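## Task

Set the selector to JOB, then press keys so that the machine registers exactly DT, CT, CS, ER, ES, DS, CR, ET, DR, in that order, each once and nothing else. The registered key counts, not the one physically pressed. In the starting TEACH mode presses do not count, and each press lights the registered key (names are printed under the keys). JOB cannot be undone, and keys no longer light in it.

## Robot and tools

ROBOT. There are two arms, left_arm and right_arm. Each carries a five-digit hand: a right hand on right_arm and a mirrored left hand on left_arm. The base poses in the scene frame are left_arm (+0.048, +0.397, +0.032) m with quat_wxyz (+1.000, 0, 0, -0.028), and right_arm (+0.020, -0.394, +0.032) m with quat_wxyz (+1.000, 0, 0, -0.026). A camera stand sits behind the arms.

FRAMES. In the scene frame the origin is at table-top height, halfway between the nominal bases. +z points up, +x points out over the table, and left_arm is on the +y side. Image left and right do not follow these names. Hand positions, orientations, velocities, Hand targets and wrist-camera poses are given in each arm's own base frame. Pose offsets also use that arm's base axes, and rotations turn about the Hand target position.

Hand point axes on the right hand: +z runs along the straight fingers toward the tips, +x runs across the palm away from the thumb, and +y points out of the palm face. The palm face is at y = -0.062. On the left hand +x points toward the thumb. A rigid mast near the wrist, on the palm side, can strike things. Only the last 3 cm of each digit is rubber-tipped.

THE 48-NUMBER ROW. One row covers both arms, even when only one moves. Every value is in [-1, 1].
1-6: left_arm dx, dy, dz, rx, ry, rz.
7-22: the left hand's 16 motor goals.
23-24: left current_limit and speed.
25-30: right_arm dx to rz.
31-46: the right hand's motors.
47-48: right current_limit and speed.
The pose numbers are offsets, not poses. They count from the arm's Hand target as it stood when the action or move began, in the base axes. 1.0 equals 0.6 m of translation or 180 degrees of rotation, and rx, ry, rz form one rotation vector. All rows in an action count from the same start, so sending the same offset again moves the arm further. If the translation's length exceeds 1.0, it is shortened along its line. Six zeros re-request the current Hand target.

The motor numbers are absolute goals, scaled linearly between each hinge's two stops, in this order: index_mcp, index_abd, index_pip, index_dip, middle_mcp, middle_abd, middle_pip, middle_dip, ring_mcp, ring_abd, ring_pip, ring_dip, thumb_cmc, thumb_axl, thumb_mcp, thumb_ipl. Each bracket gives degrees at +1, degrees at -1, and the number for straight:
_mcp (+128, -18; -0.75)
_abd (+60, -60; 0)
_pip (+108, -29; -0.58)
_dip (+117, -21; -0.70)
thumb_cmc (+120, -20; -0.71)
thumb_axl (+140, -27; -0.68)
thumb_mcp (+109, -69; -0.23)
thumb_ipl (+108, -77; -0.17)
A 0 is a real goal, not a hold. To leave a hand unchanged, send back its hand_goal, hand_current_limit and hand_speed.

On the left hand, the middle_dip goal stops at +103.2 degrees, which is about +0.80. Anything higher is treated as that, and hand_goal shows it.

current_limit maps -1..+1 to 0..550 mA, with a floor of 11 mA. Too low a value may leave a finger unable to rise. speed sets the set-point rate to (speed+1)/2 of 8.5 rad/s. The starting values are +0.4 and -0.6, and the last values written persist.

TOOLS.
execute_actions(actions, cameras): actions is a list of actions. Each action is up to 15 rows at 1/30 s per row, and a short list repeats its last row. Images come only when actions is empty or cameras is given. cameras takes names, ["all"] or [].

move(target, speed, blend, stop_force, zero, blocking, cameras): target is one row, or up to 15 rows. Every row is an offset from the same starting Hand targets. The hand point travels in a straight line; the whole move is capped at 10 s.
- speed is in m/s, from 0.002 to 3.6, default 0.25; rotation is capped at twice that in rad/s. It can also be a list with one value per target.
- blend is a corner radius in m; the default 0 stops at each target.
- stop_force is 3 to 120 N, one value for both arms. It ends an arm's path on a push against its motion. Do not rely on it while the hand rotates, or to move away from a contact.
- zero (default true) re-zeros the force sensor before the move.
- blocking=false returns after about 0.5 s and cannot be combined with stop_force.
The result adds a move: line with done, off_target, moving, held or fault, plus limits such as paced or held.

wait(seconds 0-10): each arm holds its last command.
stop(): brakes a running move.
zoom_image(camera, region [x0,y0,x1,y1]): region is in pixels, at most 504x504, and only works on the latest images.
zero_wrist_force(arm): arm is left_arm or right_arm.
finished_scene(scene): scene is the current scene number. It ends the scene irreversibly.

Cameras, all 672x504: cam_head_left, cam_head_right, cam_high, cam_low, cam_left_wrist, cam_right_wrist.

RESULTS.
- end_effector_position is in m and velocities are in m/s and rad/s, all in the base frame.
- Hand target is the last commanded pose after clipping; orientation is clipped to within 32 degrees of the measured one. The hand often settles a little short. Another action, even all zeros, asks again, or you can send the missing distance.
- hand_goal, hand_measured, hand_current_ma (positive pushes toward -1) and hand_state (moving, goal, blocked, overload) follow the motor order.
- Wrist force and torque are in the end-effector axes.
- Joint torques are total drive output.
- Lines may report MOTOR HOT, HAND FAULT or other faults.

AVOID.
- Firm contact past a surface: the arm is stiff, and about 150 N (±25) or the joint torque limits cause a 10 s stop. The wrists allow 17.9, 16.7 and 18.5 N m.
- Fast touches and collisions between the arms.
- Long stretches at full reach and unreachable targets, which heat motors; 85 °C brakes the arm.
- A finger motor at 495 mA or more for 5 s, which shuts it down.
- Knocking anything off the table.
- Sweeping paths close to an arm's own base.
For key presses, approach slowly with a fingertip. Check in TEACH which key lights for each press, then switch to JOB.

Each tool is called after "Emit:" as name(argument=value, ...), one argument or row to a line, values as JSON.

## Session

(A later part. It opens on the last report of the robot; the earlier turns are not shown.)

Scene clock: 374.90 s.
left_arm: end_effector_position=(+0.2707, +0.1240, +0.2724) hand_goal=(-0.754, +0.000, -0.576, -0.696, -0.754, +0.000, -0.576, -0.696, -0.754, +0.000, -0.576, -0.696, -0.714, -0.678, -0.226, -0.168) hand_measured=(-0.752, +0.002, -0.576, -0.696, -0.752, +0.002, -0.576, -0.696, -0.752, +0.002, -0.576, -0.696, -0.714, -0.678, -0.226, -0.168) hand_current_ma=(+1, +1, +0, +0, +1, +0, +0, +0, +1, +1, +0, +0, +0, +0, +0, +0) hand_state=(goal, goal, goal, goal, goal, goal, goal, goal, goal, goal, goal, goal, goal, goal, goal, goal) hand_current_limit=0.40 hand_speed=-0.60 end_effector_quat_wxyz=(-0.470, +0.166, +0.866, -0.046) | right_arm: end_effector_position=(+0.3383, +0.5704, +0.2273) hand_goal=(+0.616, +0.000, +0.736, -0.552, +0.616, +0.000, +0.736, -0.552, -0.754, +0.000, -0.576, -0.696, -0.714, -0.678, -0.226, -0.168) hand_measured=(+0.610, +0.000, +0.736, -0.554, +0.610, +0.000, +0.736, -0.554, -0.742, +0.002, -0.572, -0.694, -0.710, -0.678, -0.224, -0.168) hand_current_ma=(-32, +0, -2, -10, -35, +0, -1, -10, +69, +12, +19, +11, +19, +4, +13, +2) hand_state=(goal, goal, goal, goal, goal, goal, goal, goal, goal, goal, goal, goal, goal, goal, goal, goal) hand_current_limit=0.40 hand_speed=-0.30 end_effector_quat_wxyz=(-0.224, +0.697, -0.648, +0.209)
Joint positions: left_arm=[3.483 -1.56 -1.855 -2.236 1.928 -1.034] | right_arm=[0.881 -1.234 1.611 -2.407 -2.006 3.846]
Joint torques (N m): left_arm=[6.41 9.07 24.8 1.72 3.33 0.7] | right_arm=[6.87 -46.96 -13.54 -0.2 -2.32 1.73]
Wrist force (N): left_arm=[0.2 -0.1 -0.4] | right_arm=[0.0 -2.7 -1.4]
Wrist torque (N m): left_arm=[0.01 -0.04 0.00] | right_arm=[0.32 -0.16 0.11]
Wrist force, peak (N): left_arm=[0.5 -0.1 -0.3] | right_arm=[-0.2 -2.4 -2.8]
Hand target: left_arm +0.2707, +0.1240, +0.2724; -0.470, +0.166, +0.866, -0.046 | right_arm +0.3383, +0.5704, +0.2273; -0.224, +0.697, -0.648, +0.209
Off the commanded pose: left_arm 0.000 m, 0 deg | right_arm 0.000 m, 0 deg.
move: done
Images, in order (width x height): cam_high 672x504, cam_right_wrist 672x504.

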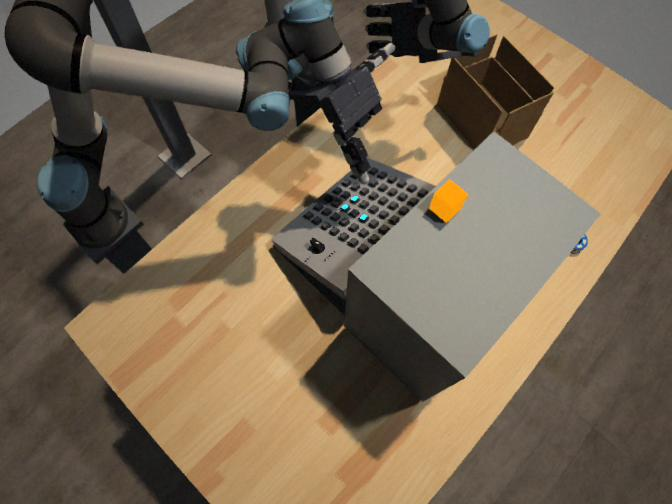

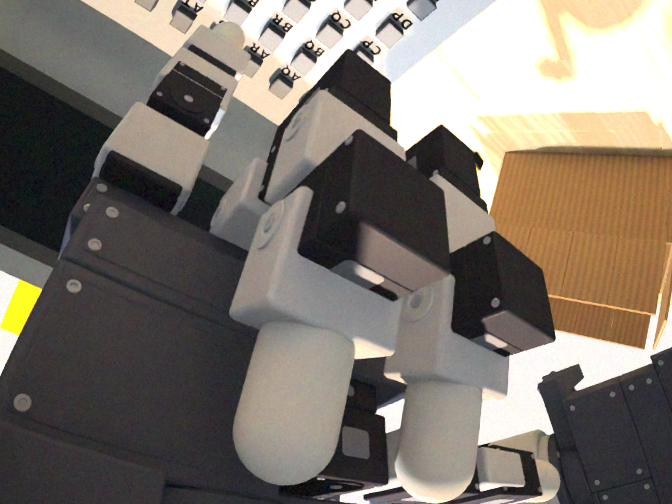

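Emit:
move(
  target=[0,0,0,0,0,0,-0.754,0,-0.576,-0.696,-0.754,0,-0.576,-0.696,-0.754,0,-0.576,-0.696,-0.714,-0.678,-0.226,-0.168,0.4,-0.6,-0.0067,-0.0037,-0.1357,0,0,0,0.616,0,0.737,-0.551,0.616,0,0.737,-0.551,-0.754,0,-0.576,-0.696,-0.714,-0.678,-0.226,-0.168,0.4,-0.3],
  speed=0.15,
)

Emit:
move(
  target=[0,0,0,0,0,0,-0.754,0,-0.576,-0.696,-0.754,0,-0.576,-0.696,-0.754,0,-0.576,-0.696,-0.714,-0.678,-0.226,-0.168,0.4,-0.6,0.0165,0.0012,-0.0230,0,0,0,0.616,0,0.737,-0.551,0.616,0,0.737,-0.551,-0.754,0,-0.576,-0.696,-0.714,-0.678,-0.226,-0.168,0.4,-0.3],
  speed=0.015,
  stop_force=6,
  cameras=["cam_right_wrist"],
)

Emit:
zoom_image(
  camera="cam_right_wrist",
  region=[140, 0, 360, 180],
)

Emit:
move(
  target=[
    [0,0,0,0,0,0,-0.754,0,-0.576,-0.696,-0.754,0,-0.576,-0.696,-0.754,0,-0.576,-0.696,-0.714,-0.678,-0.226,-0.168,0.4,-0.6,-0.0117,-0.0008,0.0162,0,0,0,0.616,0,0.737,-0.551,0.616,0,0.737,-0.551,-0.754,0,-0.576,-0.696,-0.714,-0.678,-0.226,-0.168,0.4,-0.3],
    [0,0,0,0,0,0,-0.754,0,-0.576,-0.696,-0.754,0,-0.576,-0.696,-0.754,0,-0.576,-0.696,-0.714,-0.678,-0.226,-0.168,0.4,-0.6,0.0950,0.0070,0.0707,0,0,0,0.616,0,0.737,-0.551,0.616,0,0.737,-0.551,-0.754,0,-0.576,-0.696,-0.714,-0.678,-0.226,-0.168,0.4,-0.3],
  ],
  speed=0.1,
  blend=[0.003,0],
)

Emit:
move(
  target=[0,0,0,0,0,0,-0.754,0,-0.576,-0.696,-0.754,0,-0.576,-0.696,-0.754,0,-0.576,-0.696,-0.714,-0.678,-0.226,-0.168,0.4,-0.6,0.0175,0.0013,-0.0243,0,0,0,0.616,0,0.737,-0.551,0.616,0,0.737,-0.551,-0.754,0,-0.576,-0.696,-0.714,-0.678,-0.226,-0.168,0.4,-0.3],
  speed=0.015,
  stop_force=6,
  cameras=["cam_right_wrist"],
)

Emit:
zoom_image(
  camera="cam_right_wrist",
  region=[140, 0, 360, 180],
)

Scene clock: 397.93 s.
left_arm: end_effector_position=(+0.2707, +0.1240, +0.2724) hand_goal=(-0.754, +0.000, -0.576, -0.696, -0.754, +0.000, -0.576, -0.696, -0.754, +0.000, -0.576, -0.696, -0.714, -0.678, -0.226, -0.168) hand_measured=(-0.752, +0.002, -0.576, -0.696, -0.752, +0.002, -0.576, -0.696, -0.752, +0.002, -0.576, -0.696, -0.714, -0.678, -0.226, -0.168) hand_current_ma=(+1, +1, +0, +0, +1, +0, +0, +0, +1, +1, +0, +0, +0, +0, +0, +0) hand_state=(goal, goal, goal, goal, goal, goal, goal, goal, goal, goal, goal, goal, goal, goal, goal, goal) hand_current_limit=0.40 hand_speed=-0.60 end_effector_quat_wxyz=(-0.470, +0.166, +0.866, -0.046) | right_arm: end_effector_position=(+0.3343, +0.5681, +0.1460) hand_goal=(+0.616, +0.000, +0.736, -0.552, +0.616, +0.000, +0.736, -0.552, -0.754, +0.000, -0.576, -0.696, -0.714, -0.678, -0.226, -0.168) hand_measured=(+0.610, +0.000, +0.736, -0.554, +0.610, +0.000, +0.736, -0.554, -0.742, +0.002, -0.572, -0.694, -0.710, -0.678, -0.224, -0.168) hand_current_ma=(-32, +0, -2, -10, -35, +0, -1, -10, +69, +12, +19, +11, +19, +4, +13, +2) hand_state=(goal, goal, goal, goal, goal, goal, goal, goal, goal, goal, goal, goal, goal, goal, goal, goal) hand_current_limit=0.40 hand_speed=-0.30 end_effector_quat_wxyz=(-0.224, +0.697, -0.648, +0.209)
Joint positions: left_arm=[3.483 -1.56 -1.855 -2.236 1.928 -1.034] | right_arm=[0.884 -1.155 1.729 -2.603 -2.007 3.849]
Joint torques (N m): left_arm=[5.91 9.29 25.01 1.54 3.3 0.66] | right_arm=[6.89 -30.61 -11.54 -5.06 -1.21 -1.32]
Wrist force (N): left_arm=[0.1 0.0 -0.1] | right_arm=[0.2 -2.6 -1.5]
Wrist torque (N m): left_arm=[0.00 -0.02 -0.02] | right_arm=[0.34 -0.17 0.15]
Wrist force, peak (N): left_arm=[0.0 0.0 -0.5] | right_arm=[0.2 -3.3 -2.5]
Hand target: left_arm +0.2707, +0.1240, +0.2724; -0.470, +0.166, +0.866, -0.046 | right_arm +0.3343, +0.5681, +0.1459; -0.224, +0.697, -0.648, +0.209
Off the commanded pose: left_arm 0.000 m, 0 deg | right_arm 0.000 m, 0 deg.
move: done

Scene clock: 399.97 s.
left_arm: end_effector_position=(+0.2707, +0.1240, +0.2724) hand_goal=(-0.754, +0.000, -0.576, -0.696, -0.754, +0.000, -0.576, -0.696, -0.754, +0.000, -0.576, -0.696, -0.714, -0.678, -0.226, -0.168) hand_measured=(-0.752, +0.002, -0.576, -0.696, -0.752, +0.002, -0.576, -0.696, -0.752, +0.002, -0.576, -0.696, -0.714, -0.678, -0.226, -0.168) hand_current_ma=(+1, +1, +0, +0, +1, +0, +0, +0, +1, +1, +0, +0, +0, +0, +0, +0) hand_state=(goal, goal, goal, goal, goal, goal, goal, goal, goal, goal, goal, goal, goal, goal, goal, goal) hand_current_limit=0.40 hand_speed=-0.60 end_effector_quat_wxyz=(-0.470, +0.166, +0.866, -0.046) | right_arm: end_effector_position=(+0.3417, +0.5687, +0.1355) hand_goal=(+0.616, +0.000, +0.736, -0.552, +0.616, +0.000, +0.736, -0.552, -0.754, +0.000, -0.576, -0.696, -0.714, -0.678, -0.226, -0.168) hand_measured=(+0.610, +0.000, +0.736, -0.554, +0.610, +0.000, +0.736, -0.554, -0.740, +0.004, -0.570, -0.692, -0.710, -0.678, -0.224, -0.168) hand_current_ma=(-32, +0, -2, -10, -35, +0, -1, -10, +77, +18, +26, +21, +19, +4, +13, +2) hand_state=(goal, goal, goal, goal, goal, goal, goal, goal, goal, goal, goal, goal, goal, goal, goal, goal) hand_current_limit=0.40 hand_speed=-0.30 end_effector_quat_wxyz=(-0.224, +0.697, -0.648, +0.209)
Joint positions: left_arm=[3.483 -1.56 -1.855 -2.236 1.928 -1.034] | right_arm=[0.875 -1.132 1.728 -2.628 -2.003 3.84]
Joint torques (N m): left_arm=[6.37 10.29 25.1 1.69 3.23 0.55] | right_arm=[5.33 -46.31 -9.88 0.06 -1.39 1.16]
Wrist force (N): left_arm=[0.3 -0.3 0.0] | right_arm=[0.5 -2.9 -7.9]
Wrist torque (N m): left_arm=[-0.05 -0.05 0.01] | right_arm=[0.84 0.25 0.15]
Wrist force, peak (N): left_arm=[-0.1 -0.4 -0.3] | right_arm=[0.4 -3.2 -15.9]
Hand target: left_arm +0.2707, +0.1240, +0.2724; -0.470, +0.166, +0.866, -0.046 | right_arm +0.3417, +0.5687, +0.1355; -0.224, +0.697, -0.648, +0.209 (not the last commanded pose)
Off the commanded pose: left_arm 0.000 m, 0 deg | right_arm 0.004 m, 0 deg.
move: contact (right_arm)
Images, in order (width x height): cam_right_wrist 672x504.

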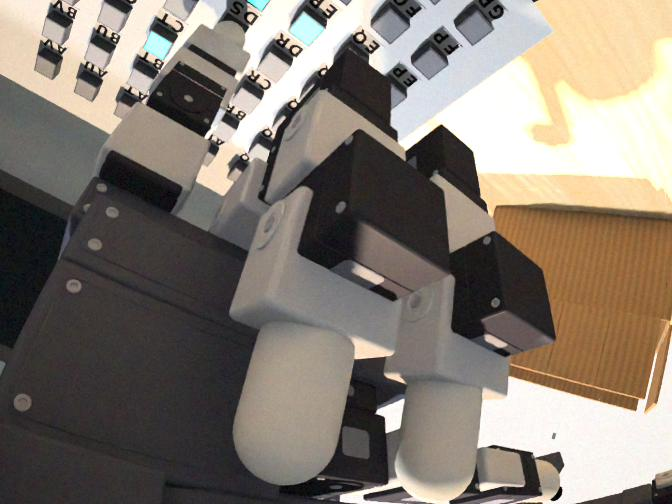

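Scaled by 2.291 from the camera's 672x504 image, which has a finer 960x720 frame.

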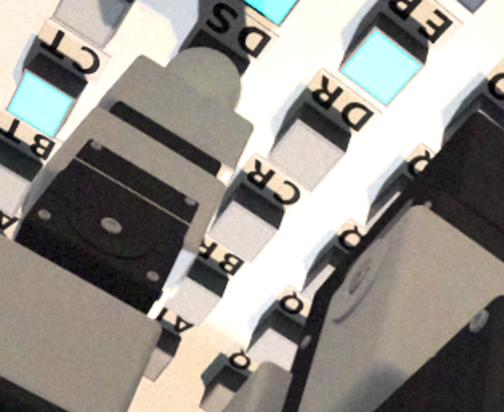

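Scene clock: 401.30 s.
left_arm: end_effector_position=(+0.2707, +0.1240, +0.2724) hand_goal=(-0.754, +0.000, -0.576, -0.696, -0.754, +0.000, -0.576, -0.696, -0.754, +0.000, -0.576, -0.696, -0.714, -0.678, -0.226, -0.168) hand_measured=(-0.752, +0.002, -0.576, -0.696, -0.752, +0.002, -0.576, -0.696, -0.752, +0.002, -0.576, -0.696, -0.714, -0.678, -0.226, -0.168) hand_current_ma=(+1, +1, +0, +0, +1, +0, +0, +0, +1, +1, +0, +0, +0, +0, +0, +0) hand_state=(goal, goal, goal, goal, goal, goal, goal, goal, goal, goal, goal, goal, goal, goal, goal, goal) hand_current_limit=0.40 hand_speed=-0.60 end_effector_quat_wxyz=(-0.470, +0.166, +0.866, -0.046) | right_arm: end_effector_position=(+0.3987, +0.5729, +0.1779) hand_goal=(+0.616, +0.000, +0.736, -0.552, +0.616, +0.000, +0.736, -0.552, -0.754, +0.000, -0.576, -0.696, -0.714, -0.678, -0.226, -0.168) hand_measured=(+0.610, +0.000, +0.736, -0.554, +0.610, +0.000, +0.736, -0.554, -0.742, +0.002, -0.572, -0.692, -0.710, -0.678, -0.224, -0.168) hand_current_ma=(-32, +0, -2, -10, -35, +0, -1, -10, +67, +12, +18, +17, +19, +4, +13, +2) hand_state=(goal, goal, goal, goal, goal, goal, goal, goal, goal, goal, goal, goal, goal, goal, goal, goal) hand_current_limit=0.40 hand_speed=-0.30 end_effector_quat_wxyz=(-0.224, +0.697, -0.648, +0.209)
Joint positions: left_arm=[3.483 -1.56 -1.855 -2.236 1.928 -1.034] | right_arm=[0.81 -1.112 1.577 -2.524 -1.974 3.776]
Joint torques (N m): left_arm=[6.51 10.02 25.64 1.61 3.18 0.75] | right_arm=[-6.47 -34.01 -29.07 -0.27 1.28 -1.61]
Wrist force (N): left_arm=[0.0 -0.1 -0.2] | right_arm=[0.1 -2.8 -1.6]
Wrist torque (N m): left_arm=[0.00 -0.01 -0.02] | right_arm=[0.33 -0.16 0.24]
Wrist force, peak (N): left_arm=[0.2 0.1 -0.4] | right_arm=[0.3 -3.0 -8.1]
Hand target: left_arm +0.2707, +0.1240, +0.2724; -0.470, +0.166, +0.866, -0.046 | right_arm +0.3987, +0.5729, +0.1780; -0.224, +0.697, -0.648, +0.209
Off the commanded pose: left_arm 0.000 m, 0 deg | right_arm 0.000 m, 0 deg.
move: done

Scene clock: 403.30 s.
left_arm: end_effector_position=(+0.2707, +0.1240, +0.2724) hand_goal=(-0.754, +0.000, -0.576, -0.696, -0.754, +0.000, -0.576, -0.696, -0.754, +0.000, -0.576, -0.696, -0.714, -0.678, -0.226, -0.168) hand_measured=(-0.752, +0.002, -0.576, -0.696, -0.752, +0.002, -0.576, -0.696, -0.752, +0.002, -0.576, -0.696, -0.714, -0.678, -0.226, -0.168) hand_current_ma=(+1, +1, +0, +0, +1, +0, +0, +0, +1, +1, +0, +0, +0, +0, +0, +0) hand_state=(goal, goal, goal, goal, goal, goal, goal, goal, goal, goal, goal, goal, goal, goal, goal, goal) hand_current_limit=0.40 hand_speed=-0.60 end_effector_quat_wxyz=(-0.470, +0.166, +0.866, -0.046) | right_arm: end_effector_position=(+0.4063, +0.5734, +0.1674) hand_goal=(+0.616, +0.000, +0.736, -0.552, +0.616, +0.000, +0.736, -0.552, -0.754, +0.000, -0.576, -0.696, -0.714, -0.678, -0.226, -0.168) hand_measured=(+0.610, +0.000, +0.736, -0.554, +0.610, +0.000, +0.736, -0.554, -0.740, +0.004, -0.570, -0.692, -0.710, -0.678, -0.224, -0.168) hand_current_ma=(-32, +0, -2, -10, -35, +0, -1, -10, +79, +17, +28, +23, +19, +4, +13, +2) hand_state=(goal, goal, goal, goal, goal, goal, goal, goal, goal, goal, goal, goal, goal, goal, goal, goal) hand_current_limit=0.40 hand_speed=-0.30 end_effector_quat_wxyz=(-0.224, +0.697, -0.648, +0.209)
Joint positions: left_arm=[3.483 -1.56 -1.855 -2.236 1.928 -1.034] | right_arm=[0.801 -1.09 1.575 -2.546 -1.97 3.769]
Joint torques (N m): left_arm=[6.5 10.29 25.54 1.47 3.16 0.38] | right_arm=[5.3 -48.73 -10.51 0.06 -1.28 1.17]
Wrist force (N): left_arm=[0.2 -0.3 -0.2] | right_arm=[0.1 -3.1 -7.9]
Wrist torque (N m): left_arm=[-0.02 -0.04 -0.01] | right_arm=[0.80 0.29 0.22]
Wrist force, peak (N): left_arm=[0.4 -0.2 -0.4] | right_arm=[0.2 -2.9 -15.7]
Hand target: left_arm +0.2707, +0.1240, +0.2724; -0.470, +0.166, +0.866, -0.046 | right_arm +0.4063, +0.5734, +0.1674; -0.224, +0.697, -0.648, +0.209 (not the last commanded pose)
Off the commanded pose: left_arm 0.000 m, 0 deg | right_arm 0.005 m, 0 deg.
move: contact (right_arm)
Images, in order (width x height): cam_right_wrist 672x504.

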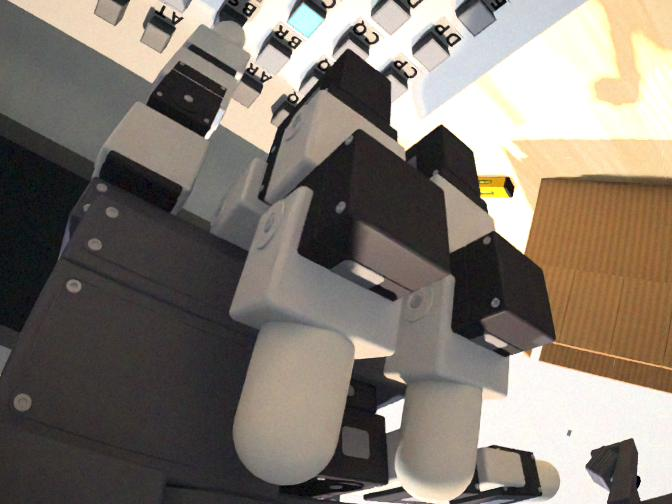

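Scaled by 2.291 from the camera's 672x504 image, which has a finer 960x720 frame.

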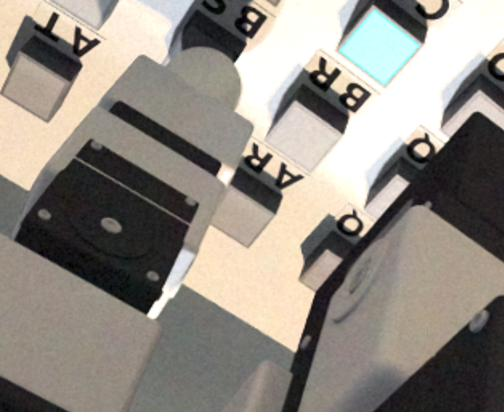

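Emit:
move(
  target=[
    [0,0,0,0,0,0,-0.754,0,-0.576,-0.696,-0.754,0,-0.576,-0.696,-0.754,0,-0.576,-0.696,-0.714,-0.678,-0.226,-0.168,0.4,-0.6,-0.0217,-0.0018,0.0322,0,0,0,0.616,0,0.737,-0.551,0.616,0,0.737,-0.551,-0.754,0,-0.576,-0.696,-0.714,-0.678,-0.226,-0.168,0.4,-0.3],
    [0,0,0,0,0,0,-0.754,0,-0.576,-0.696,-0.754,0,-0.576,-0.696,-0.754,0,-0.576,-0.696,-0.714,-0.678,-0.226,-0.168,0.4,-0.6,-0.1162,-0.2472,0.0125,0,0,0,0.616,0,0.737,-0.551,0.616,0,0.737,-0.551,-0.754,0,-0.576,-0.696,-0.714,-0.678,-0.226,-0.168,0.4,-0.3],
  ],
  speed=0.12,
  blend=[0.005,0],
  cameras=["cam_right_wrist","cam_high"],
)

Emit:
zoom_image(
  camera="cam_right_wrist",
  region=[140, 0, 360, 180],
)

Emit:
zoom_image(
  camera="cam_high",
  region=[270, 180, 390, 290],
)

Scene clock: 452.67 s.
left_arm: end_effector_position=(+0.2707, +0.1240, +0.2724) hand_goal=(-0.754, +0.000, -0.576, -0.696, -0.754, +0.000, -0.576, -0.696, -0.754, +0.000, -0.576, -0.696, -0.714, -0.678, -0.226, -0.168) hand_measured=(-0.752, +0.002, -0.576, -0.696, -0.752, +0.002, -0.576, -0.696, -0.752, +0.002, -0.576, -0.696, -0.714, -0.678, -0.226, -0.168) hand_current_ma=(+1, +1, +0, +0, +1, +0, +0, +0, +1, +1, +0, +0, +0, +0, +0, +0) hand_state=(goal, goal, goal, goal, goal, goal, goal, goal, goal, goal, goal, goal, goal, goal, goal, goal) hand_current_limit=0.40 hand_speed=-0.60 end_effector_quat_wxyz=(-0.470, +0.166, +0.866, -0.046) | right_arm: end_effector_position=(+0.3366, +0.4252, +0.1749) hand_goal=(+0.616, +0.000, +0.736, -0.552, +0.616, +0.000, +0.736, -0.552, -0.754, +0.000, -0.576, -0.696, -0.714, -0.678, -0.226, -0.168) hand_measured=(+0.610, +0.000, +0.736, -0.554, +0.610, +0.000, +0.736, -0.554, -0.740, +0.002, -0.572, -0.692, -0.710, -0.678, -0.224, -0.168) hand_current_ma=(-32, +0, -2, -10, -35, +0, -1, -10, +70, +11, +20, +18, +19, +4, +13, +2) hand_state=(goal, goal, goal, goal, goal, goal, goal, goal, goal, goal, goal, goal, goal, goal, goal, goal) hand_current_limit=0.40 hand_speed=-0.30 end_effector_quat_wxyz=(-0.224, +0.697, -0.648, +0.209)
Joint positions: left_arm=[3.483 -1.56 -1.855 -2.236 1.928 -1.034] | right_arm=[0.689 -1.439 2.044 -2.704 -1.915 3.663]
Joint torques (N m): left_arm=[6.73 10.29 24.74 1.58 3.08 0.5] | right_arm=[-7.23 -36.06 -10.89 -5.43 1.3 -1.57]
Wrist force (N): left_arm=[-0.1 0.1 -0.2] | right_arm=[0.4 -2.9 -0.8]
Wrist torque (N m): left_arm=[0.02 0.00 -0.03] | right_arm=[0.21 -0.23 0.25]
Wrist force, peak (N): left_arm=[0.0 -0.1 -0.5] | right_arm=[0.2 -3.1 -8.2]
Hand target: left_arm +0.2707, +0.1240, +0.2724; -0.470, +0.166, +0.866, -0.046 | right_arm +0.3366, +0.4251, +0.1749; -0.224, +0.697, -0.648, +0.209
Off the commanded pose: left_arm 0.000 m, 0 deg | right_arm 0.000 m, 0 deg.
move: done
Images, in order (width x height): cam_high 672x504, cam_right_wrist 672x504.

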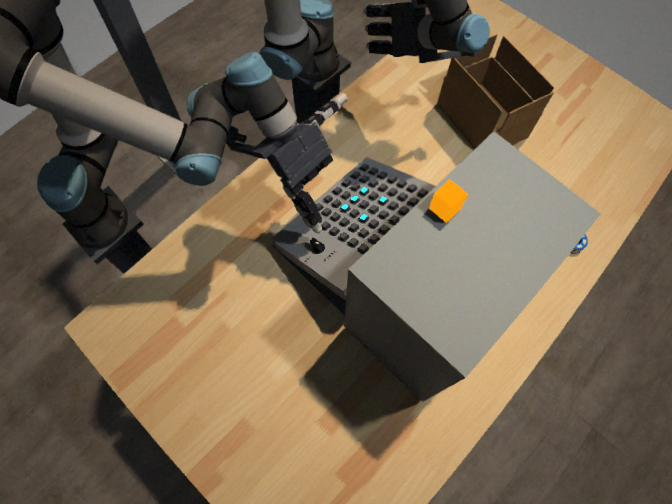

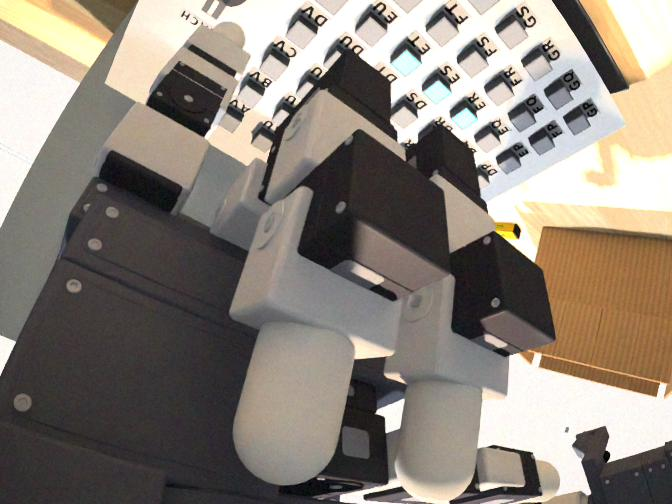

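Scaled by 2.291 from the camera's 672x504 image, which has a finer 960x720 frame.

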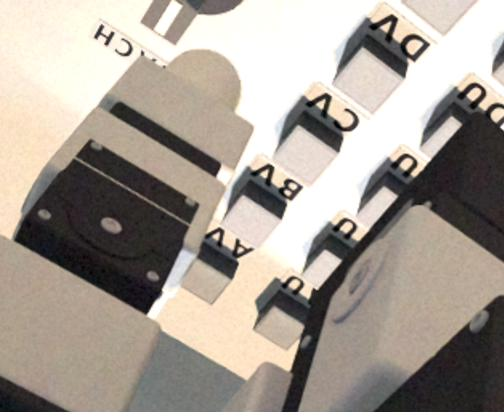

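Scaled by 4.200.

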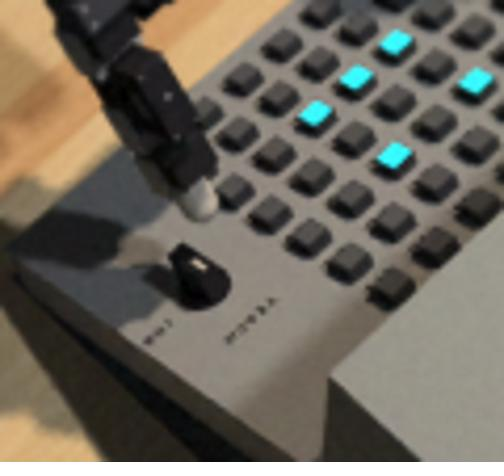

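Emit:
move(
  target=[
    [0,0,0,0,0,0,-0.754,0,-0.576,-0.696,-0.754,0,-0.576,-0.696,-0.754,0,-0.576,-0.696,-0.714,-0.678,-0.226,-0.168,0.4,-0.6,0,0,0,0,0,0,0.616,0,0.737,-0.551,0.616,0,0.737,-0.551,-1,0,0.81,-0.696,-0.714,-0.678,-0.226,-0.168,0.7,0.0],
    [0,0,0,0,0,0,-0.754,0,-0.576,-0.696,-0.754,0,-0.576,-0.696,-0.754,0,-0.576,-0.696,-0.714,-0.678,-0.226,-0.168,0.4,-0.6,0.1478,0.0295,-0.0475,0,0,0,0.616,0,0.737,-0.551,0.616,0,0.737,-0.551,-1,0,0.81,-0.696,-0.714,-0.678,-0.226,-0.168,0.7,0.0],
  ],
  speed=0.12,
)

Emit:
move(
  target=[0,0,0,0,0,0,-0.754,0,-0.576,-0.696,-0.754,0,-0.576,-0.696,-0.754,0,-0.576,-0.696,-0.714,-0.678,-0.226,-0.168,0.4,-0.6,0.0149,0.0005,-0.0298,0,0,0,0.616,0,0.737,-0.551,0.616,0,0.737,-0.551,-1,0,0.81,-0.696,-0.714,-0.678,-0.226,-0.168,0.7,-0.3],
  speed=0.04,
  stop_force=6,
)

Emit:
move(
  target=[0,0,0,0,0,0,-0.754,0,-0.576,-0.696,-0.754,0,-0.576,-0.696,-0.754,0,-0.576,-0.696,-0.714,-0.678,-0.226,-0.168,0.4,-0.6,0.0007,-0.0217,0,0,0,0,0.616,0,0.737,-0.551,0.616,0,0.737,-0.551,-1,0,0.81,-0.696,-0.714,-0.678,-0.226,-0.168,0.7,-0.3],
  speed=0.03,
  stop_force=5,
  cameras=["cam_right_wrist","cam_high"],
)

Emit:
zoom_image(
  camera="cam_high",
  region=[270, 180, 390, 290],
)

Scene clock: 476.90 s.
left_arm: end_effector_position=(+0.2707, +0.1240, +0.2724) hand_goal=(-0.754, +0.000, -0.576, -0.696, -0.754, +0.000, -0.576, -0.696, -0.754, +0.000, -0.576, -0.696, -0.714, -0.678, -0.226, -0.168) hand_measured=(-0.752, +0.002, -0.576, -0.696, -0.752, +0.002, -0.576, -0.696, -0.752, +0.002, -0.576, -0.696, -0.714, -0.678, -0.226, -0.168) hand_current_ma=(+1, +1, +0, +0, +1, +0, +0, +0, +1, +1, +0, +0, +0, +0, +0, +0) hand_state=(goal, goal, goal, goal, goal, goal, goal, goal, goal, goal, goal, goal, goal, goal, goal, goal) hand_current_limit=0.40 hand_speed=-0.60 end_effector_quat_wxyz=(-0.470, +0.166, +0.866, -0.046) | right_arm: end_effector_position=(+0.4252, +0.4428, +0.1464) hand_goal=(+0.616, +0.000, +0.736, -0.552, +0.616, +0.000, +0.736, -0.552, -1.000, +0.000, +0.810, -0.696, -0.714, -0.678, -0.226, -0.168) hand_measured=(+0.610, +0.000, +0.736, -0.554, +0.610, +0.000, +0.736, -0.554, -0.986, +0.002, +0.806, -0.694, -0.710, -0.678, -0.224, -0.168) hand_current_ma=(-32, +0, -2, -10, -35, +0, -1, -10, +72, +11, -24, +14, +19, +4, +13, +2) hand_state=(goal, goal, goal, goal, goal, goal, goal, goal, goal, goal, goal, goal, goal, goal, goal, goal) hand_current_limit=0.70 hand_speed=0.00 end_effector_quat_wxyz=(-0.224, +0.697, -0.648, +0.209)
Joint positions: left_arm=[3.483 -1.56 -1.855 -2.236 1.928 -1.034] | right_arm=[0.61 -1.245 1.887 -2.764 -1.874 3.592]
Joint torques (N m): left_arm=[6.4 9.31 25.15 1.32 3.01 0.6] | right_arm=[-6.35 -25.56 -26.81 -5.31 1.31 -1.44]
Wrist force (N): left_arm=[0.2 -0.2 0.0] | right_arm=[0.6 -2.7 -1.2]
Wrist torque (N m): left_arm=[-0.04 -0.04 0.00] | right_arm=[0.31 -0.24 0.28]
Wrist force, peak (N): left_arm=[0.3 -0.3 -0.3] | right_arm=[0.4 -3.1 -1.2]
Hand target: left_arm +0.2707, +0.1240, +0.2724; -0.470, +0.166, +0.866, -0.046 | right_arm +0.4253, +0.4428, +0.1464; -0.224, +0.697, -0.648, +0.209
Off the commanded pose: left_arm 0.000 m, 0 deg | right_arm 0.000 m, 0 deg.
move: done

Scene clock: 478.30 s.
left_arm: end_effector_position=(+0.2707, +0.1240, +0.2724) hand_goal=(-0.754, +0.000, -0.576, -0.696, -0.754, +0.000, -0.576, -0.696, -0.754, +0.000, -0.576, -0.696, -0.714, -0.678, -0.226, -0.168) hand_measured=(-0.752, +0.002, -0.576, -0.696, -0.752, +0.002, -0.576, -0.696, -0.752, +0.002, -0.576, -0.696, -0.714, -0.678, -0.226, -0.168) hand_current_ma=(+1, +1, +0, +0, +1, +0, +0, +0, +1, +1, +0, +0, +0, +0, +0, +0) hand_state=(goal, goal, goal, goal, goal, goal, goal, goal, goal, goal, goal, goal, goal, goal, goal, goal) hand_current_limit=0.40 hand_speed=-0.60 end_effector_quat_wxyz=(-0.470, +0.166, +0.866, -0.046) | right_arm: end_effector_position=(+0.4342, +0.4431, +0.1285) hand_goal=(+0.616, +0.000, +0.736, -0.552, +0.616, +0.000, +0.736, -0.552, -1.000, +0.000, +0.810, -0.696, -0.714, -0.678, -0.226, -0.168) hand_measured=(+0.610, +0.000, +0.736, -0.554, +0.610, +0.000, +0.736, -0.554, -0.986, +0.002, +0.806, -0.694, -0.710, -0.678, -0.224, -0.168) hand_current_ma=(-32, +0, -2, -10, -35, +0, -1, -10, +72, +11, -24, +14, +19, +4, +13, +2) hand_state=(goal, goal, goal, goal, goal, goal, goal, goal, goal, goal, goal, goal, goal, goal, goal, goal) hand_current_limit=0.70 hand_speed=-0.30 end_effector_quat_wxyz=(-0.224, +0.697, -0.648, +0.209)
Joint positions: left_arm=[3.483 -1.56 -1.855 -2.236 1.928 -1.034] | right_arm=[0.601 -1.205 1.886 -2.806 -1.869 3.584]
Joint torques (N m): left_arm=[6.1 10.3 25.37 1.4 3.15 0.48] | right_arm=[-6.56 -27.64 -26.04 -5.37 1.4 -1.52]
Wrist force (N): left_arm=[0.1 -0.1 -0.1] | right_arm=[0.4 -2.4 -1.4]
Wrist torque (N m): left_arm=[-0.01 -0.02 -0.01] | right_arm=[0.36 -0.20 0.27]
Wrist force, peak (N): left_arm=[0.3 -0.3 -0.4] | right_arm=[0.4 -2.7 -1.4]
Hand target: left_arm +0.2707, +0.1240, +0.2724; -0.470, +0.166, +0.866, -0.046 | right_arm +0.4342, +0.4431, +0.1285; -0.224, +0.697, -0.648, +0.209
Off the commanded pose: left_arm 0.000 m, 0 deg | right_arm 0.000 m, 0 deg.
move: done

Scene clock: 479.67 s.
left_arm: end_effector_position=(+0.2707, +0.1240, +0.2724) hand_goal=(-0.754, +0.000, -0.576, -0.696, -0.754, +0.000, -0.576, -0.696, -0.754, +0.000, -0.576, -0.696, -0.714, -0.678, -0.226, -0.168) hand_measured=(-0.752, +0.002, -0.576, -0.696, -0.752, +0.002, -0.576, -0.696, -0.752, +0.002, -0.576, -0.696, -0.714, -0.678, -0.226, -0.168) hand_current_ma=(+1, +1, +0, +0, +1, +0, +0, +0, +1, +1, +0, +0, +0, +0, +0, +0) hand_state=(goal, goal, goal, goal, goal, goal, goal, goal, goal, goal, goal, goal, goal, goal, goal, goal) hand_current_limit=0.40 hand_speed=-0.60 end_effector_quat_wxyz=(-0.470, +0.166, +0.866, -0.046) | right_arm: end_effector_position=(+0.4347, +0.4301, +0.1285) hand_goal=(+0.616, +0.000, +0.736, -0.552, +0.616, +0.000, +0.736, -0.552, -1.000, +0.000, +0.810, -0.696, -0.714, -0.678, -0.226, -0.168) hand_measured=(+0.610, +0.000, +0.736, -0.554, +0.610, +0.000, +0.736, -0.554, -0.986, +0.002, +0.806, -0.694, -0.710, -0.678, -0.224, -0.168) hand_current_ma=(-32, +0, -2, -10, -35, +0, -1, -10, +71, +11, -24, +14, +19, +4, +13, +2) hand_state=(goal, goal, goal, goal, goal, goal, goal, goal, goal, goal, goal, goal, goal, goal, goal, goal) hand_current_limit=0.70 hand_speed=-0.30 end_effector_quat_wxyz=(-0.224, +0.697, -0.648, +0.209)
Joint positions: left_arm=[3.483 -1.56 -1.855 -2.236 1.928 -1.034] | right_arm=[0.58 -1.222 1.913 -2.821 -1.858 3.565]
Joint torques (N m): left_arm=[6.55 10.12 25.07 1.4 2.87 0.48] | right_arm=[-6.44 -44.58 -10.11 -5.42 1.31 -1.57]
Wrist force (N): left_arm=[0.2 0.1 -0.1] | right_arm=[0.4 -2.9 -1.1]
Wrist torque (N m): left_arm=[0.02 -0.04 -0.01] | right_arm=[0.27 -0.22 0.27]
Wrist force, peak (N): left_arm=[0.3 -0.2 -0.2] | right_arm=[0.6 -2.9 -1.3]
Hand target: left_arm +0.2707, +0.1240, +0.2724; -0.470, +0.166, +0.866, -0.046 | right_arm +0.4347, +0.4301, +0.1285; -0.224, +0.697, -0.648, +0.209
Off the commanded pose: left_arm 0.000 m, 0 deg | right_arm 0.000 m, 0 deg.
move: done
Images, in order (width x height): cam_high 672x504, cam_right_wrist 672x504.

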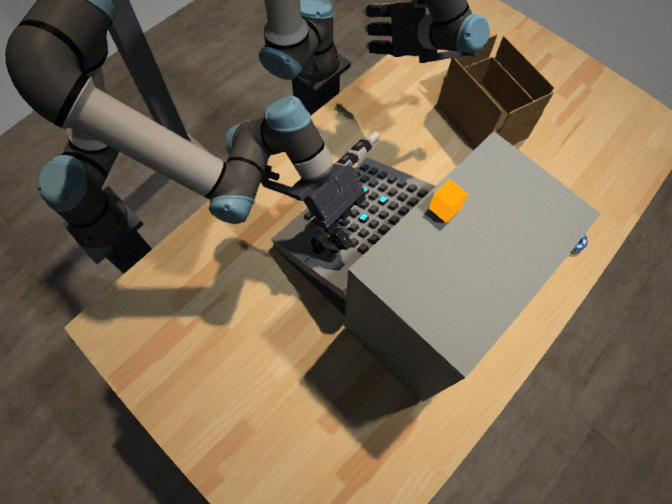

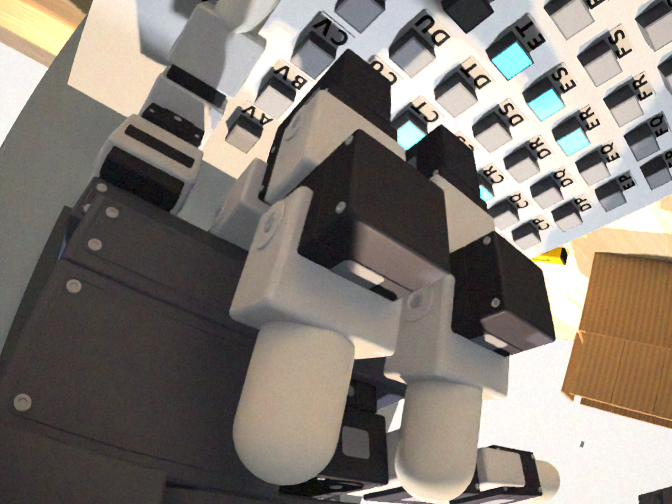

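Scaled by 4.200.

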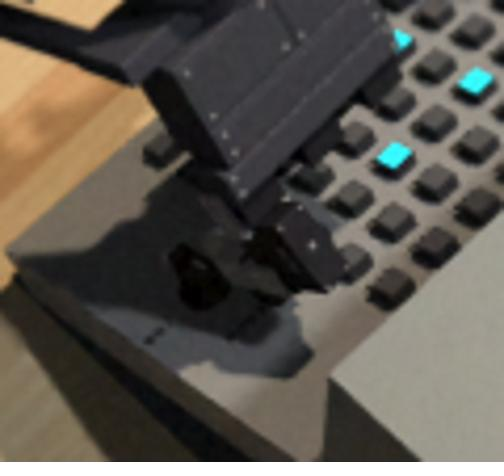

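Emit:
move(
  target=[
    [0,0,0,0,0,0,-0.754,0,-0.576,-0.696,-0.754,0,-0.576,-0.696,-0.754,0,-0.576,-0.696,-0.714,-0.678,-0.226,-0.168,0.4,-0.6,-0.0669,-0.002,0.1343,0,0,0,0.616,0,0.737,-0.551,0.616,0,0.737,-0.551,-1,0,0.81,-0.696,-0.714,-0.678,-0.226,-0.168,0.7,-0.3],
    [0,0,0,0,0,0,-0.754,0,-0.576,-0.696,-0.754,0,-0.576,-0.696,-0.754,0,-0.576,-0.696,-0.714,-0.678,-0.226,-0.168,0.4,-0.6,-0.0669,-0.002,0.1343,0,0,0,0.616,0,0.737,-0.551,0.616,0,0.737,-0.551,-0.754,0,-0.576,-0.696,-0.714,-0.678,-0.226,-0.168,0.4,-0.3],
    [0,0,0,0,0,0,-0.754,0,-0.576,-0.696,-0.754,0,-0.576,-0.696,-0.754,0,-0.576,-0.696,-0.714,-0.678,-0.226,-0.168,0.4,-0.6,-0.1043,0.1135,0.0568,0,0,0,0.616,0,0.737,-0.551,0.616,0,0.737,-0.551,-0.754,0,-0.576,-0.696,-0.714,-0.678,-0.226,-0.168,0.4,-0.3],
  ],
  speed=[0.15,0.15,0.12],
  cameras=[],
)

Scene clock: 534.60 s.
left_arm: end_effector_position=(+0.2707, +0.1240, +0.2724) hand_goal=(-0.754, +0.000, -0.576, -0.696, -0.754, +0.000, -0.576, -0.696, -0.754, +0.000, -0.576, -0.696, -0.714, -0.678, -0.226, -0.168) hand_measured=(-0.752, +0.002, -0.576, -0.696, -0.752, +0.002, -0.576, -0.696, -0.752, +0.002, -0.576, -0.696, -0.714, -0.678, -0.226, -0.168) hand_current_ma=(+1, +1, +0, +0, +1, +0, +0, +0, +1, +1, +0, +0, +0, +0, +0, +0) hand_state=(goal, goal, goal, goal, goal, goal, goal, goal, goal, goal, goal, goal, goal, goal, goal, goal) hand_current_limit=0.40 hand_speed=-0.60 end_effector_quat_wxyz=(-0.470, +0.166, +0.866, -0.046) | right_arm: end_effector_position=(+0.3721, +0.4981, +0.1626) hand_goal=(+0.616, +0.000, +0.736, -0.552, +0.616, +0.000, +0.736, -0.552, -0.754, +0.000, -0.576, -0.696, -0.714, -0.678, -0.226, -0.168) hand_measured=(+0.610, +0.000, +0.736, -0.554, +0.610, +0.000, +0.736, -0.554, -0.750, +0.002, -0.570, -0.694, -0.710, -0.678, -0.224, -0.168) hand_current_ma=(-32, +0, -2, -10, -35, +0, -1, -10, +26, +11, +26, +14, +19, +4, +13, +2) hand_state=(goal, goal, goal, goal, goal, goal, goal, goal, goal, goal, goal, goal, goal, goal, goal, goal) hand_current_limit=0.40 hand_speed=-0.30 end_effector_quat_wxyz=(-0.224, +0.697, -0.648, +0.209)
Joint positions: left_arm=[3.483 -1.56 -1.855 -2.236 1.928 -1.034] | right_arm=[0.751 -1.252 1.835 -2.662 -1.946 3.721]
Joint torques (N m): left_arm=[6.97 9.3 23.87 1.39 2.8 0.34] | right_arm=[6.38 -27.11 -27.16 -5.37 -2.23 1.58]
Wrist force (N): left_arm=[0.2 -0.1 -0.2] | right_arm=[0.5 -3.1 -1.1]
Wrist torque (N m): left_arm=[0.00 -0.03 -0.01] | right_arm=[0.23 -0.23 0.14]
Wrist force, peak (N): left_arm=[0.4 -0.1 -0.3] | right_arm=[0.8 -3.5 -1.7]
Hand target: left_arm +0.2707, +0.1240, +0.2724; -0.470, +0.166, +0.866, -0.046 | right_arm +0.3721, +0.4982, +0.1626; -0.224, +0.697, -0.648, +0.209
Off the commanded pose: left_arm 0.000 m, 0 deg | right_arm 0.000 m, 0 deg.
move: done
No camera images: "cameras" was empty.

Emit:
move(
  target=[
    [0,0,0,0,0,0,-0.754,0,-0.576,-0.696,-0.754,0,-0.576,-0.696,-0.754,0,-0.576,-0.696,-0.714,-0.678,-0.226,-0.168,0.4,-0.6,0.01195,0.0008,-0.01657,0,0,0,0.616,0,0.737,-0.551,0.616,0,0.737,-0.551,-0.754,0,-0.576,-0.696,-0.714,-0.678,-0.226,-0.168,0.4,-0.3],
    [0,0,0,0,0,0,-0.754,0,-0.576,-0.696,-0.754,0,-0.576,-0.696,-0.754,0,-0.576,-0.696,-0.714,-0.678,-0.226,-0.168,0.4,-0.6,0,0,0,0,0,0,0.616,0,0.737,-0.551,0.616,0,0.737,-0.551,-0.754,0,-0.576,-0.696,-0.714,-0.678,-0.226,-0.168,0.4,-0.3],
    [0,0,0,0,0,0,-0.754,0,-0.576,-0.696,-0.754,0,-0.576,-0.696,-0.754,0,-0.576,-0.696,-0.714,-0.678,-0.226,-0.168,0.4,-0.6,-0.00425,0.06033,-0.00117,0,0,0,0.616,0,0.737,-0.551,0.616,0,0.737,-0.551,-0.754,0,-0.576,-0.696,-0.714,-0.678,-0.226,-0.168,0.4,-0.3],
    [0,0,0,0,0,0,-0.754,0,-0.576,-0.696,-0.754,0,-0.576,-0.696,-0.754,0,-0.576,-0.696,-0.714,-0.678,-0.226,-0.168,0.4,-0.6,0.0077,0.06113,-0.01774,0,0,0,0.616,0,0.737,-0.551,0.616,0,0.737,-0.551,-0.754,0,-0.576,-0.696,-0.714,-0.678,-0.226,-0.168,0.4,-0.3],
    [0,0,0,0,0,0,-0.754,0,-0.576,-0.696,-0.754,0,-0.576,-0.696,-0.754,0,-0.576,-0.696,-0.714,-0.678,-0.226,-0.168,0.4,-0.6,-0.00425,0.06033,-0.00117,0,0,0,0.616,0,0.737,-0.551,0.616,0,0.737,-0.551,-0.754,0,-0.576,-0.696,-0.714,-0.678,-0.226,-0.168,0.4,-0.3],
    [0,0,0,0,0,0,-0.754,0,-0.576,-0.696,-0.754,0,-0.576,-0.696,-0.754,0,-0.576,-0.696,-0.714,-0.678,-0.226,-0.168,0.4,-0.6,-0.0085,0.1206,-0.0024,0,0,0,0.616,0,0.737,-0.551,0.616,0,0.737,-0.551,-0.754,0,-0.576,-0.696,-0.714,-0.678,-0.226,-0.168,0.4,-0.3],
    [0,0,0,0,0,0,-0.754,0,-0.576,-0.696,-0.754,0,-0.576,-0.696,-0.754,0,-0.576,-0.696,-0.714,-0.678,-0.226,-0.168,0.4,-0.6,0.00345,0.1214,-0.01897,0,0,0,0.616,0,0.737,-0.551,0.616,0,0.737,-0.551,-0.754,0,-0.576,-0.696,-0.714,-0.678,-0.226,-0.168,0.4,-0.3],
    [0,0,0,0,0,0,-0.754,0,-0.576,-0.696,-0.754,0,-0.576,-0.696,-0.754,0,-0.576,-0.696,-0.714,-0.678,-0.226,-0.168,0.4,-0.6,-0.0085,0.1206,-0.0024,0,0,0,0.616,0,0.737,-0.551,0.616,0,0.737,-0.551,-0.754,0,-0.576,-0.696,-0.714,-0.678,-0.226,-0.168,0.4,-0.3],
    [0,0,0,0,0,0,-0.754,0,-0.576,-0.696,-0.754,0,-0.576,-0.696,-0.754,0,-0.576,-0.696,-0.714,-0.678,-0.226,-0.168,0.4,-0.6,0.0498,0.0638,0.0257,0,0,0,0.616,0,0.737,-0.551,0.616,0,0.737,-0.551,-0.754,0,-0.576,-0.696,-0.714,-0.678,-0.226,-0.168,0.4,-0.3],
    [0,0,0,0,0,0,-0.754,0,-0.576,-0.696,-0.754,0,-0.576,-0.696,-0.754,0,-0.576,-0.696,-0.714,-0.678,-0.226,-0.168,0.4,-0.6,0.06175,0.0646,0.00913,0,0,0,0.616,0,0.737,-0.551,0.616,0,0.737,-0.551,-0.754,0,-0.576,-0.696,-0.714,-0.678,-0.226,-0.168,0.4,-0.3],
    [0,0,0,0,0,0,-0.754,0,-0.576,-0.696,-0.754,0,-0.576,-0.696,-0.754,0,-0.576,-0.696,-0.714,-0.678,-0.226,-0.168,0.4,-0.6,0.0498,0.0638,0.0257,0,0,0,0.616,0,0.737,-0.551,0.616,0,0.737,-0.551,-0.754,0,-0.576,-0.696,-0.714,-0.678,-0.226,-0.168,0.4,-0.3],
  ],
  speed=[0.05,0.1,0.12,0.05,0.1,0.12,0.05,0.1,0.12,0.05,0.1],
  blend=[0,0.003,0.003,0,0.003,0.003,0,0.003,0.003,0,0],
  cameras=["cam_high"],
)

Emit:
zoom_image(
  camera="cam_high",
  region=[270, 180, 390, 290],
)

Scene clock: 558.83 s.
left_arm: end_effector_position=(+0.2707, +0.1240, +0.2724) hand_goal=(-0.754, +0.000, -0.576, -0.696, -0.754, +0.000, -0.576, -0.696, -0.754, +0.000, -0.576, -0.696, -0.714, -0.678, -0.226, -0.168) hand_measured=(-0.752, +0.002, -0.576, -0.696, -0.752, +0.002, -0.576, -0.696, -0.752, +0.002, -0.576, -0.696, -0.714, -0.678, -0.226, -0.168) hand_current_ma=(+1, +1, +0, +0, +1, +0, +0, +0, +1, +1, +0, +0, +0, +0, +0, +0) hand_state=(goal, goal, goal, goal, goal, goal, goal, goal, goal, goal, goal, goal, goal, goal, goal, goal) hand_current_limit=0.40 hand_speed=-0.60 end_effector_quat_wxyz=(-0.470, +0.166, +0.866, -0.046) | right_arm: end_effector_position=(+0.4020, +0.5365, +0.1779) hand_goal=(+0.616, +0.000, +0.736, -0.552, +0.616, +0.000, +0.736, -0.552, -0.754, +0.000, -0.576, -0.696, -0.714, -0.678, -0.226, -0.168) hand_measured=(+0.610, +0.000, +0.736, -0.554, +0.610, +0.000, +0.736, -0.554, -0.740, +0.002, -0.572, -0.694, -0.710, -0.678, -0.224, -0.168) hand_current_ma=(-33, +0, -2, -10, -36, +0, -1, -10, +75, +12, +23, +14, +19, +4, +13, +2) hand_state=(goal, goal, goal, goal, goal, goal, goal, goal, goal, goal, goal, goal, goal, goal, goal, goal) hand_current_limit=0.40 hand_speed=-0.30 end_effector_quat_wxyz=(-0.224, +0.697, -0.648, +0.209)
Joint positions: left_arm=[3.483 -1.56 -1.855 -2.236 1.928 -1.034] | right_arm=[0.764 -1.17 1.67 -2.574 -1.952 3.733]
Joint torques (N m): left_arm=[5.67 10 26.47 1.56 2.9 0.61] | right_arm=[6.41 -50.38 -12.26 -0.08 -2.27 1.17]
Wrist force (N): left_arm=[0.1 -0.1 -0.2] | right_arm=[0.3 -2.7 -1.7]
Wrist torque (N m): left_arm=[-0.01 -0.02 -0.01] | right_arm=[0.35 -0.21 0.28]
Wrist force, peak (N): left_arm=[0.0 -0.1 -0.6] | right_arm=[0.2 -2.8 -7.8]
Hand target: left_arm +0.2707, +0.1240, +0.2724; -0.470, +0.166, +0.866, -0.046 | right_arm +0.4020, +0.5365, +0.1780; -0.224, +0.697, -0.648, +0.209
Off the commanded pose: left_arm 0.000 m, 0 deg | right_arm 0.000 m, 0 deg.
move: done
Images, in order (width x height): cam_high 672x504.

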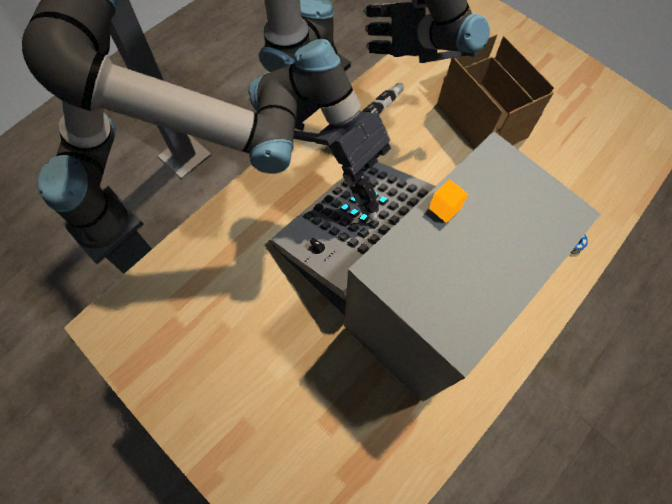

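Scaled by 4.200.

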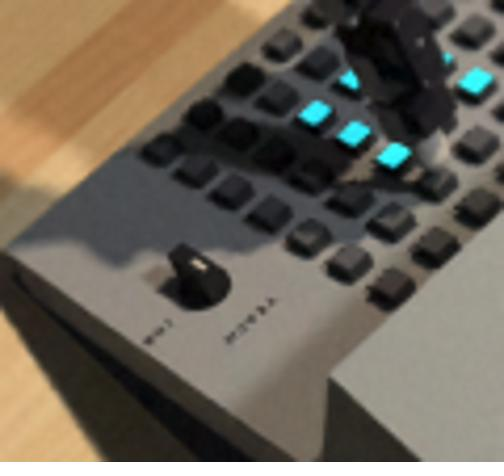

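Emit:
zoom_image(
  camera="cam_high",
  region=[300, 225, 350, 270],
)

Emit:
zoom_image(
  camera="cam_high",
  region=[330, 170, 420, 240],
)

Scaled by 10.080.

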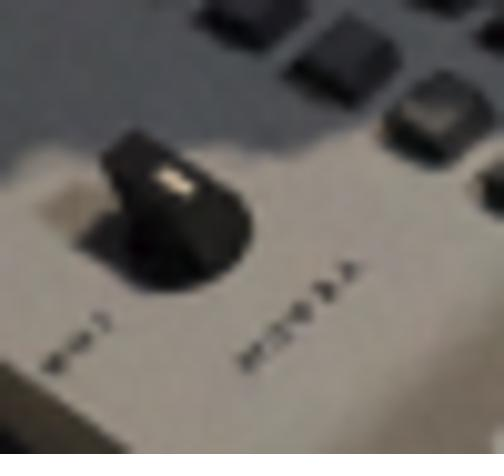

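Scaled by 5.600.

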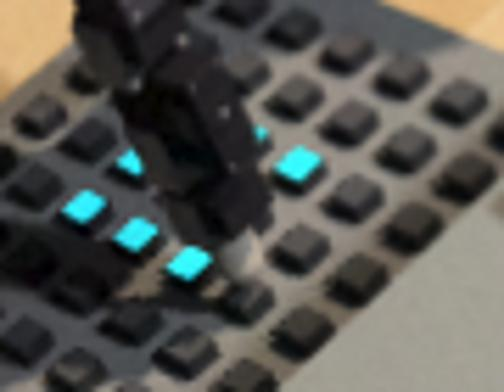

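Emit:
move(
  target=[
    [0,0,0,0,0,0,-0.754,0,-0.576,-0.696,-0.754,0,-0.576,-0.696,-0.754,0,-0.576,-0.696,-0.714,-0.678,-0.226,-0.168,0.4,-0.6,-0.0123,-0.1793,0.0518,0,0,0,0.616,0,0.737,-0.551,0.616,0,0.737,-0.551,-0.754,0,-0.576,-0.696,-0.714,-0.678,-0.226,-0.168,0.4,-0.3],
    [0,0,0,0,0,0,-0.754,0,-0.576,-0.696,-0.754,0,-0.576,-0.696,-0.754,0,-0.576,-0.696,-0.714,-0.678,-0.226,-0.168,0.4,-0.6,-0.0123,-0.1793,0.0518,0,0,0,0.616,0,0.737,-0.551,0.616,0,0.737,-0.551,-1,0,0.81,-0.696,-0.714,-0.678,-0.226,-0.168,0.7,-0.2],
  ],
  speed=[0.15,0.1],
  cameras=["cam_high"],
)

Emit:
zoom_image(
  camera="cam_high",
  region=[290, 160, 440, 270],
)

Scene clock: 588.87 s.
left_arm: end_effector_position=(+0.2707, +0.1240, +0.2724) hand_goal=(-0.754, +0.000, -0.576, -0.696, -0.754, +0.000, -0.576, -0.696, -0.754, +0.000, -0.576, -0.696, -0.714, -0.678, -0.226, -0.168) hand_measured=(-0.752, +0.002, -0.576, -0.696, -0.752, +0.002, -0.576, -0.696, -0.752, +0.002, -0.576, -0.696, -0.714, -0.678, -0.226, -0.168) hand_current_ma=(+1, +1, +0, +0, +1, +0, +0, +0, +1, +1, +0, +0, +0, +0, +0, +0) hand_state=(goal, goal, goal, goal, goal, goal, goal, goal, goal, goal, goal, goal, goal, goal, goal, goal) hand_current_limit=0.40 hand_speed=-0.60 end_effector_quat_wxyz=(-0.470, +0.166, +0.866, -0.046) | right_arm: end_effector_position=(+0.3946, +0.4289, +0.2091) hand_goal=(+0.616, +0.000, +0.736, -0.552, +0.616, +0.000, +0.736, -0.552, -1.000, +0.000, +0.810, -0.696, -0.714, -0.678, -0.226, -0.168) hand_measured=(+0.610, +0.000, +0.736, -0.554, +0.610, +0.000, +0.736, -0.554, -0.986, +0.002, +0.804, -0.694, -0.710, -0.678, -0.224, -0.168) hand_current_ma=(-33, +0, -2, -10, -36, +0, -1, -10, +75, +10, -25, +14, +19, +4, +13, +2) hand_state=(goal, goal, goal, goal, goal, goal, goal, goal, goal, goal, goal, goal, goal, goal, goal, goal) hand_current_limit=0.70 hand_speed=-0.20 end_effector_quat_wxyz=(-0.224, +0.697, -0.648, +0.209)
Joint positions: left_arm=[3.483 -1.56 -1.855 -2.236 1.928 -1.034] | right_arm=[0.622 -1.395 1.894 -2.618 -1.88 3.602]
Joint torques (N m): left_arm=[4.85 11.06 24.69 1.39 2.82 0.56] | right_arm=[-6.82 -39.46 -12.43 -4.56 1.29 -1.57]
Wrist force (N): left_arm=[0.2 0.0 -0.2] | right_arm=[0.3 -2.7 -1.0]
Wrist torque (N m): left_arm=[0.02 -0.03 -0.01] | right_arm=[0.29 -0.22 0.25]
Wrist force, peak (N): left_arm=[0.2 -0.3 -0.4] | right_arm=[0.5 -3.0 -1.6]
Hand target: left_arm +0.2707, +0.1240, +0.2724; -0.470, +0.166, +0.866, -0.046 | right_arm +0.3946, +0.4289, +0.2091; -0.224, +0.697, -0.648, +0.209
Off the commanded pose: left_arm 0.000 m, 0 deg | right_arm 0.000 m, 0 deg.
move: done
Images, in order (width x height): cam_high 672x504.

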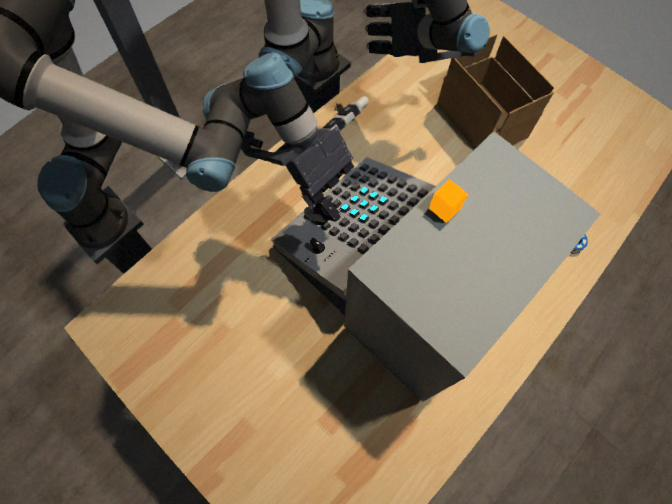

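Scaled by 3.360.

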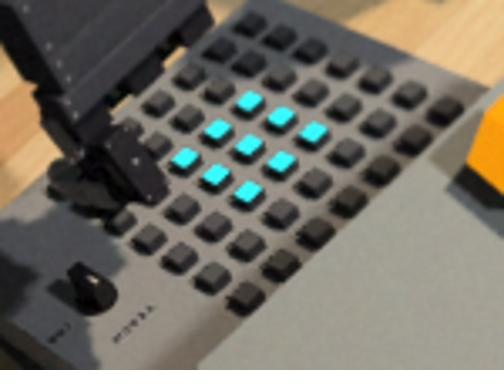

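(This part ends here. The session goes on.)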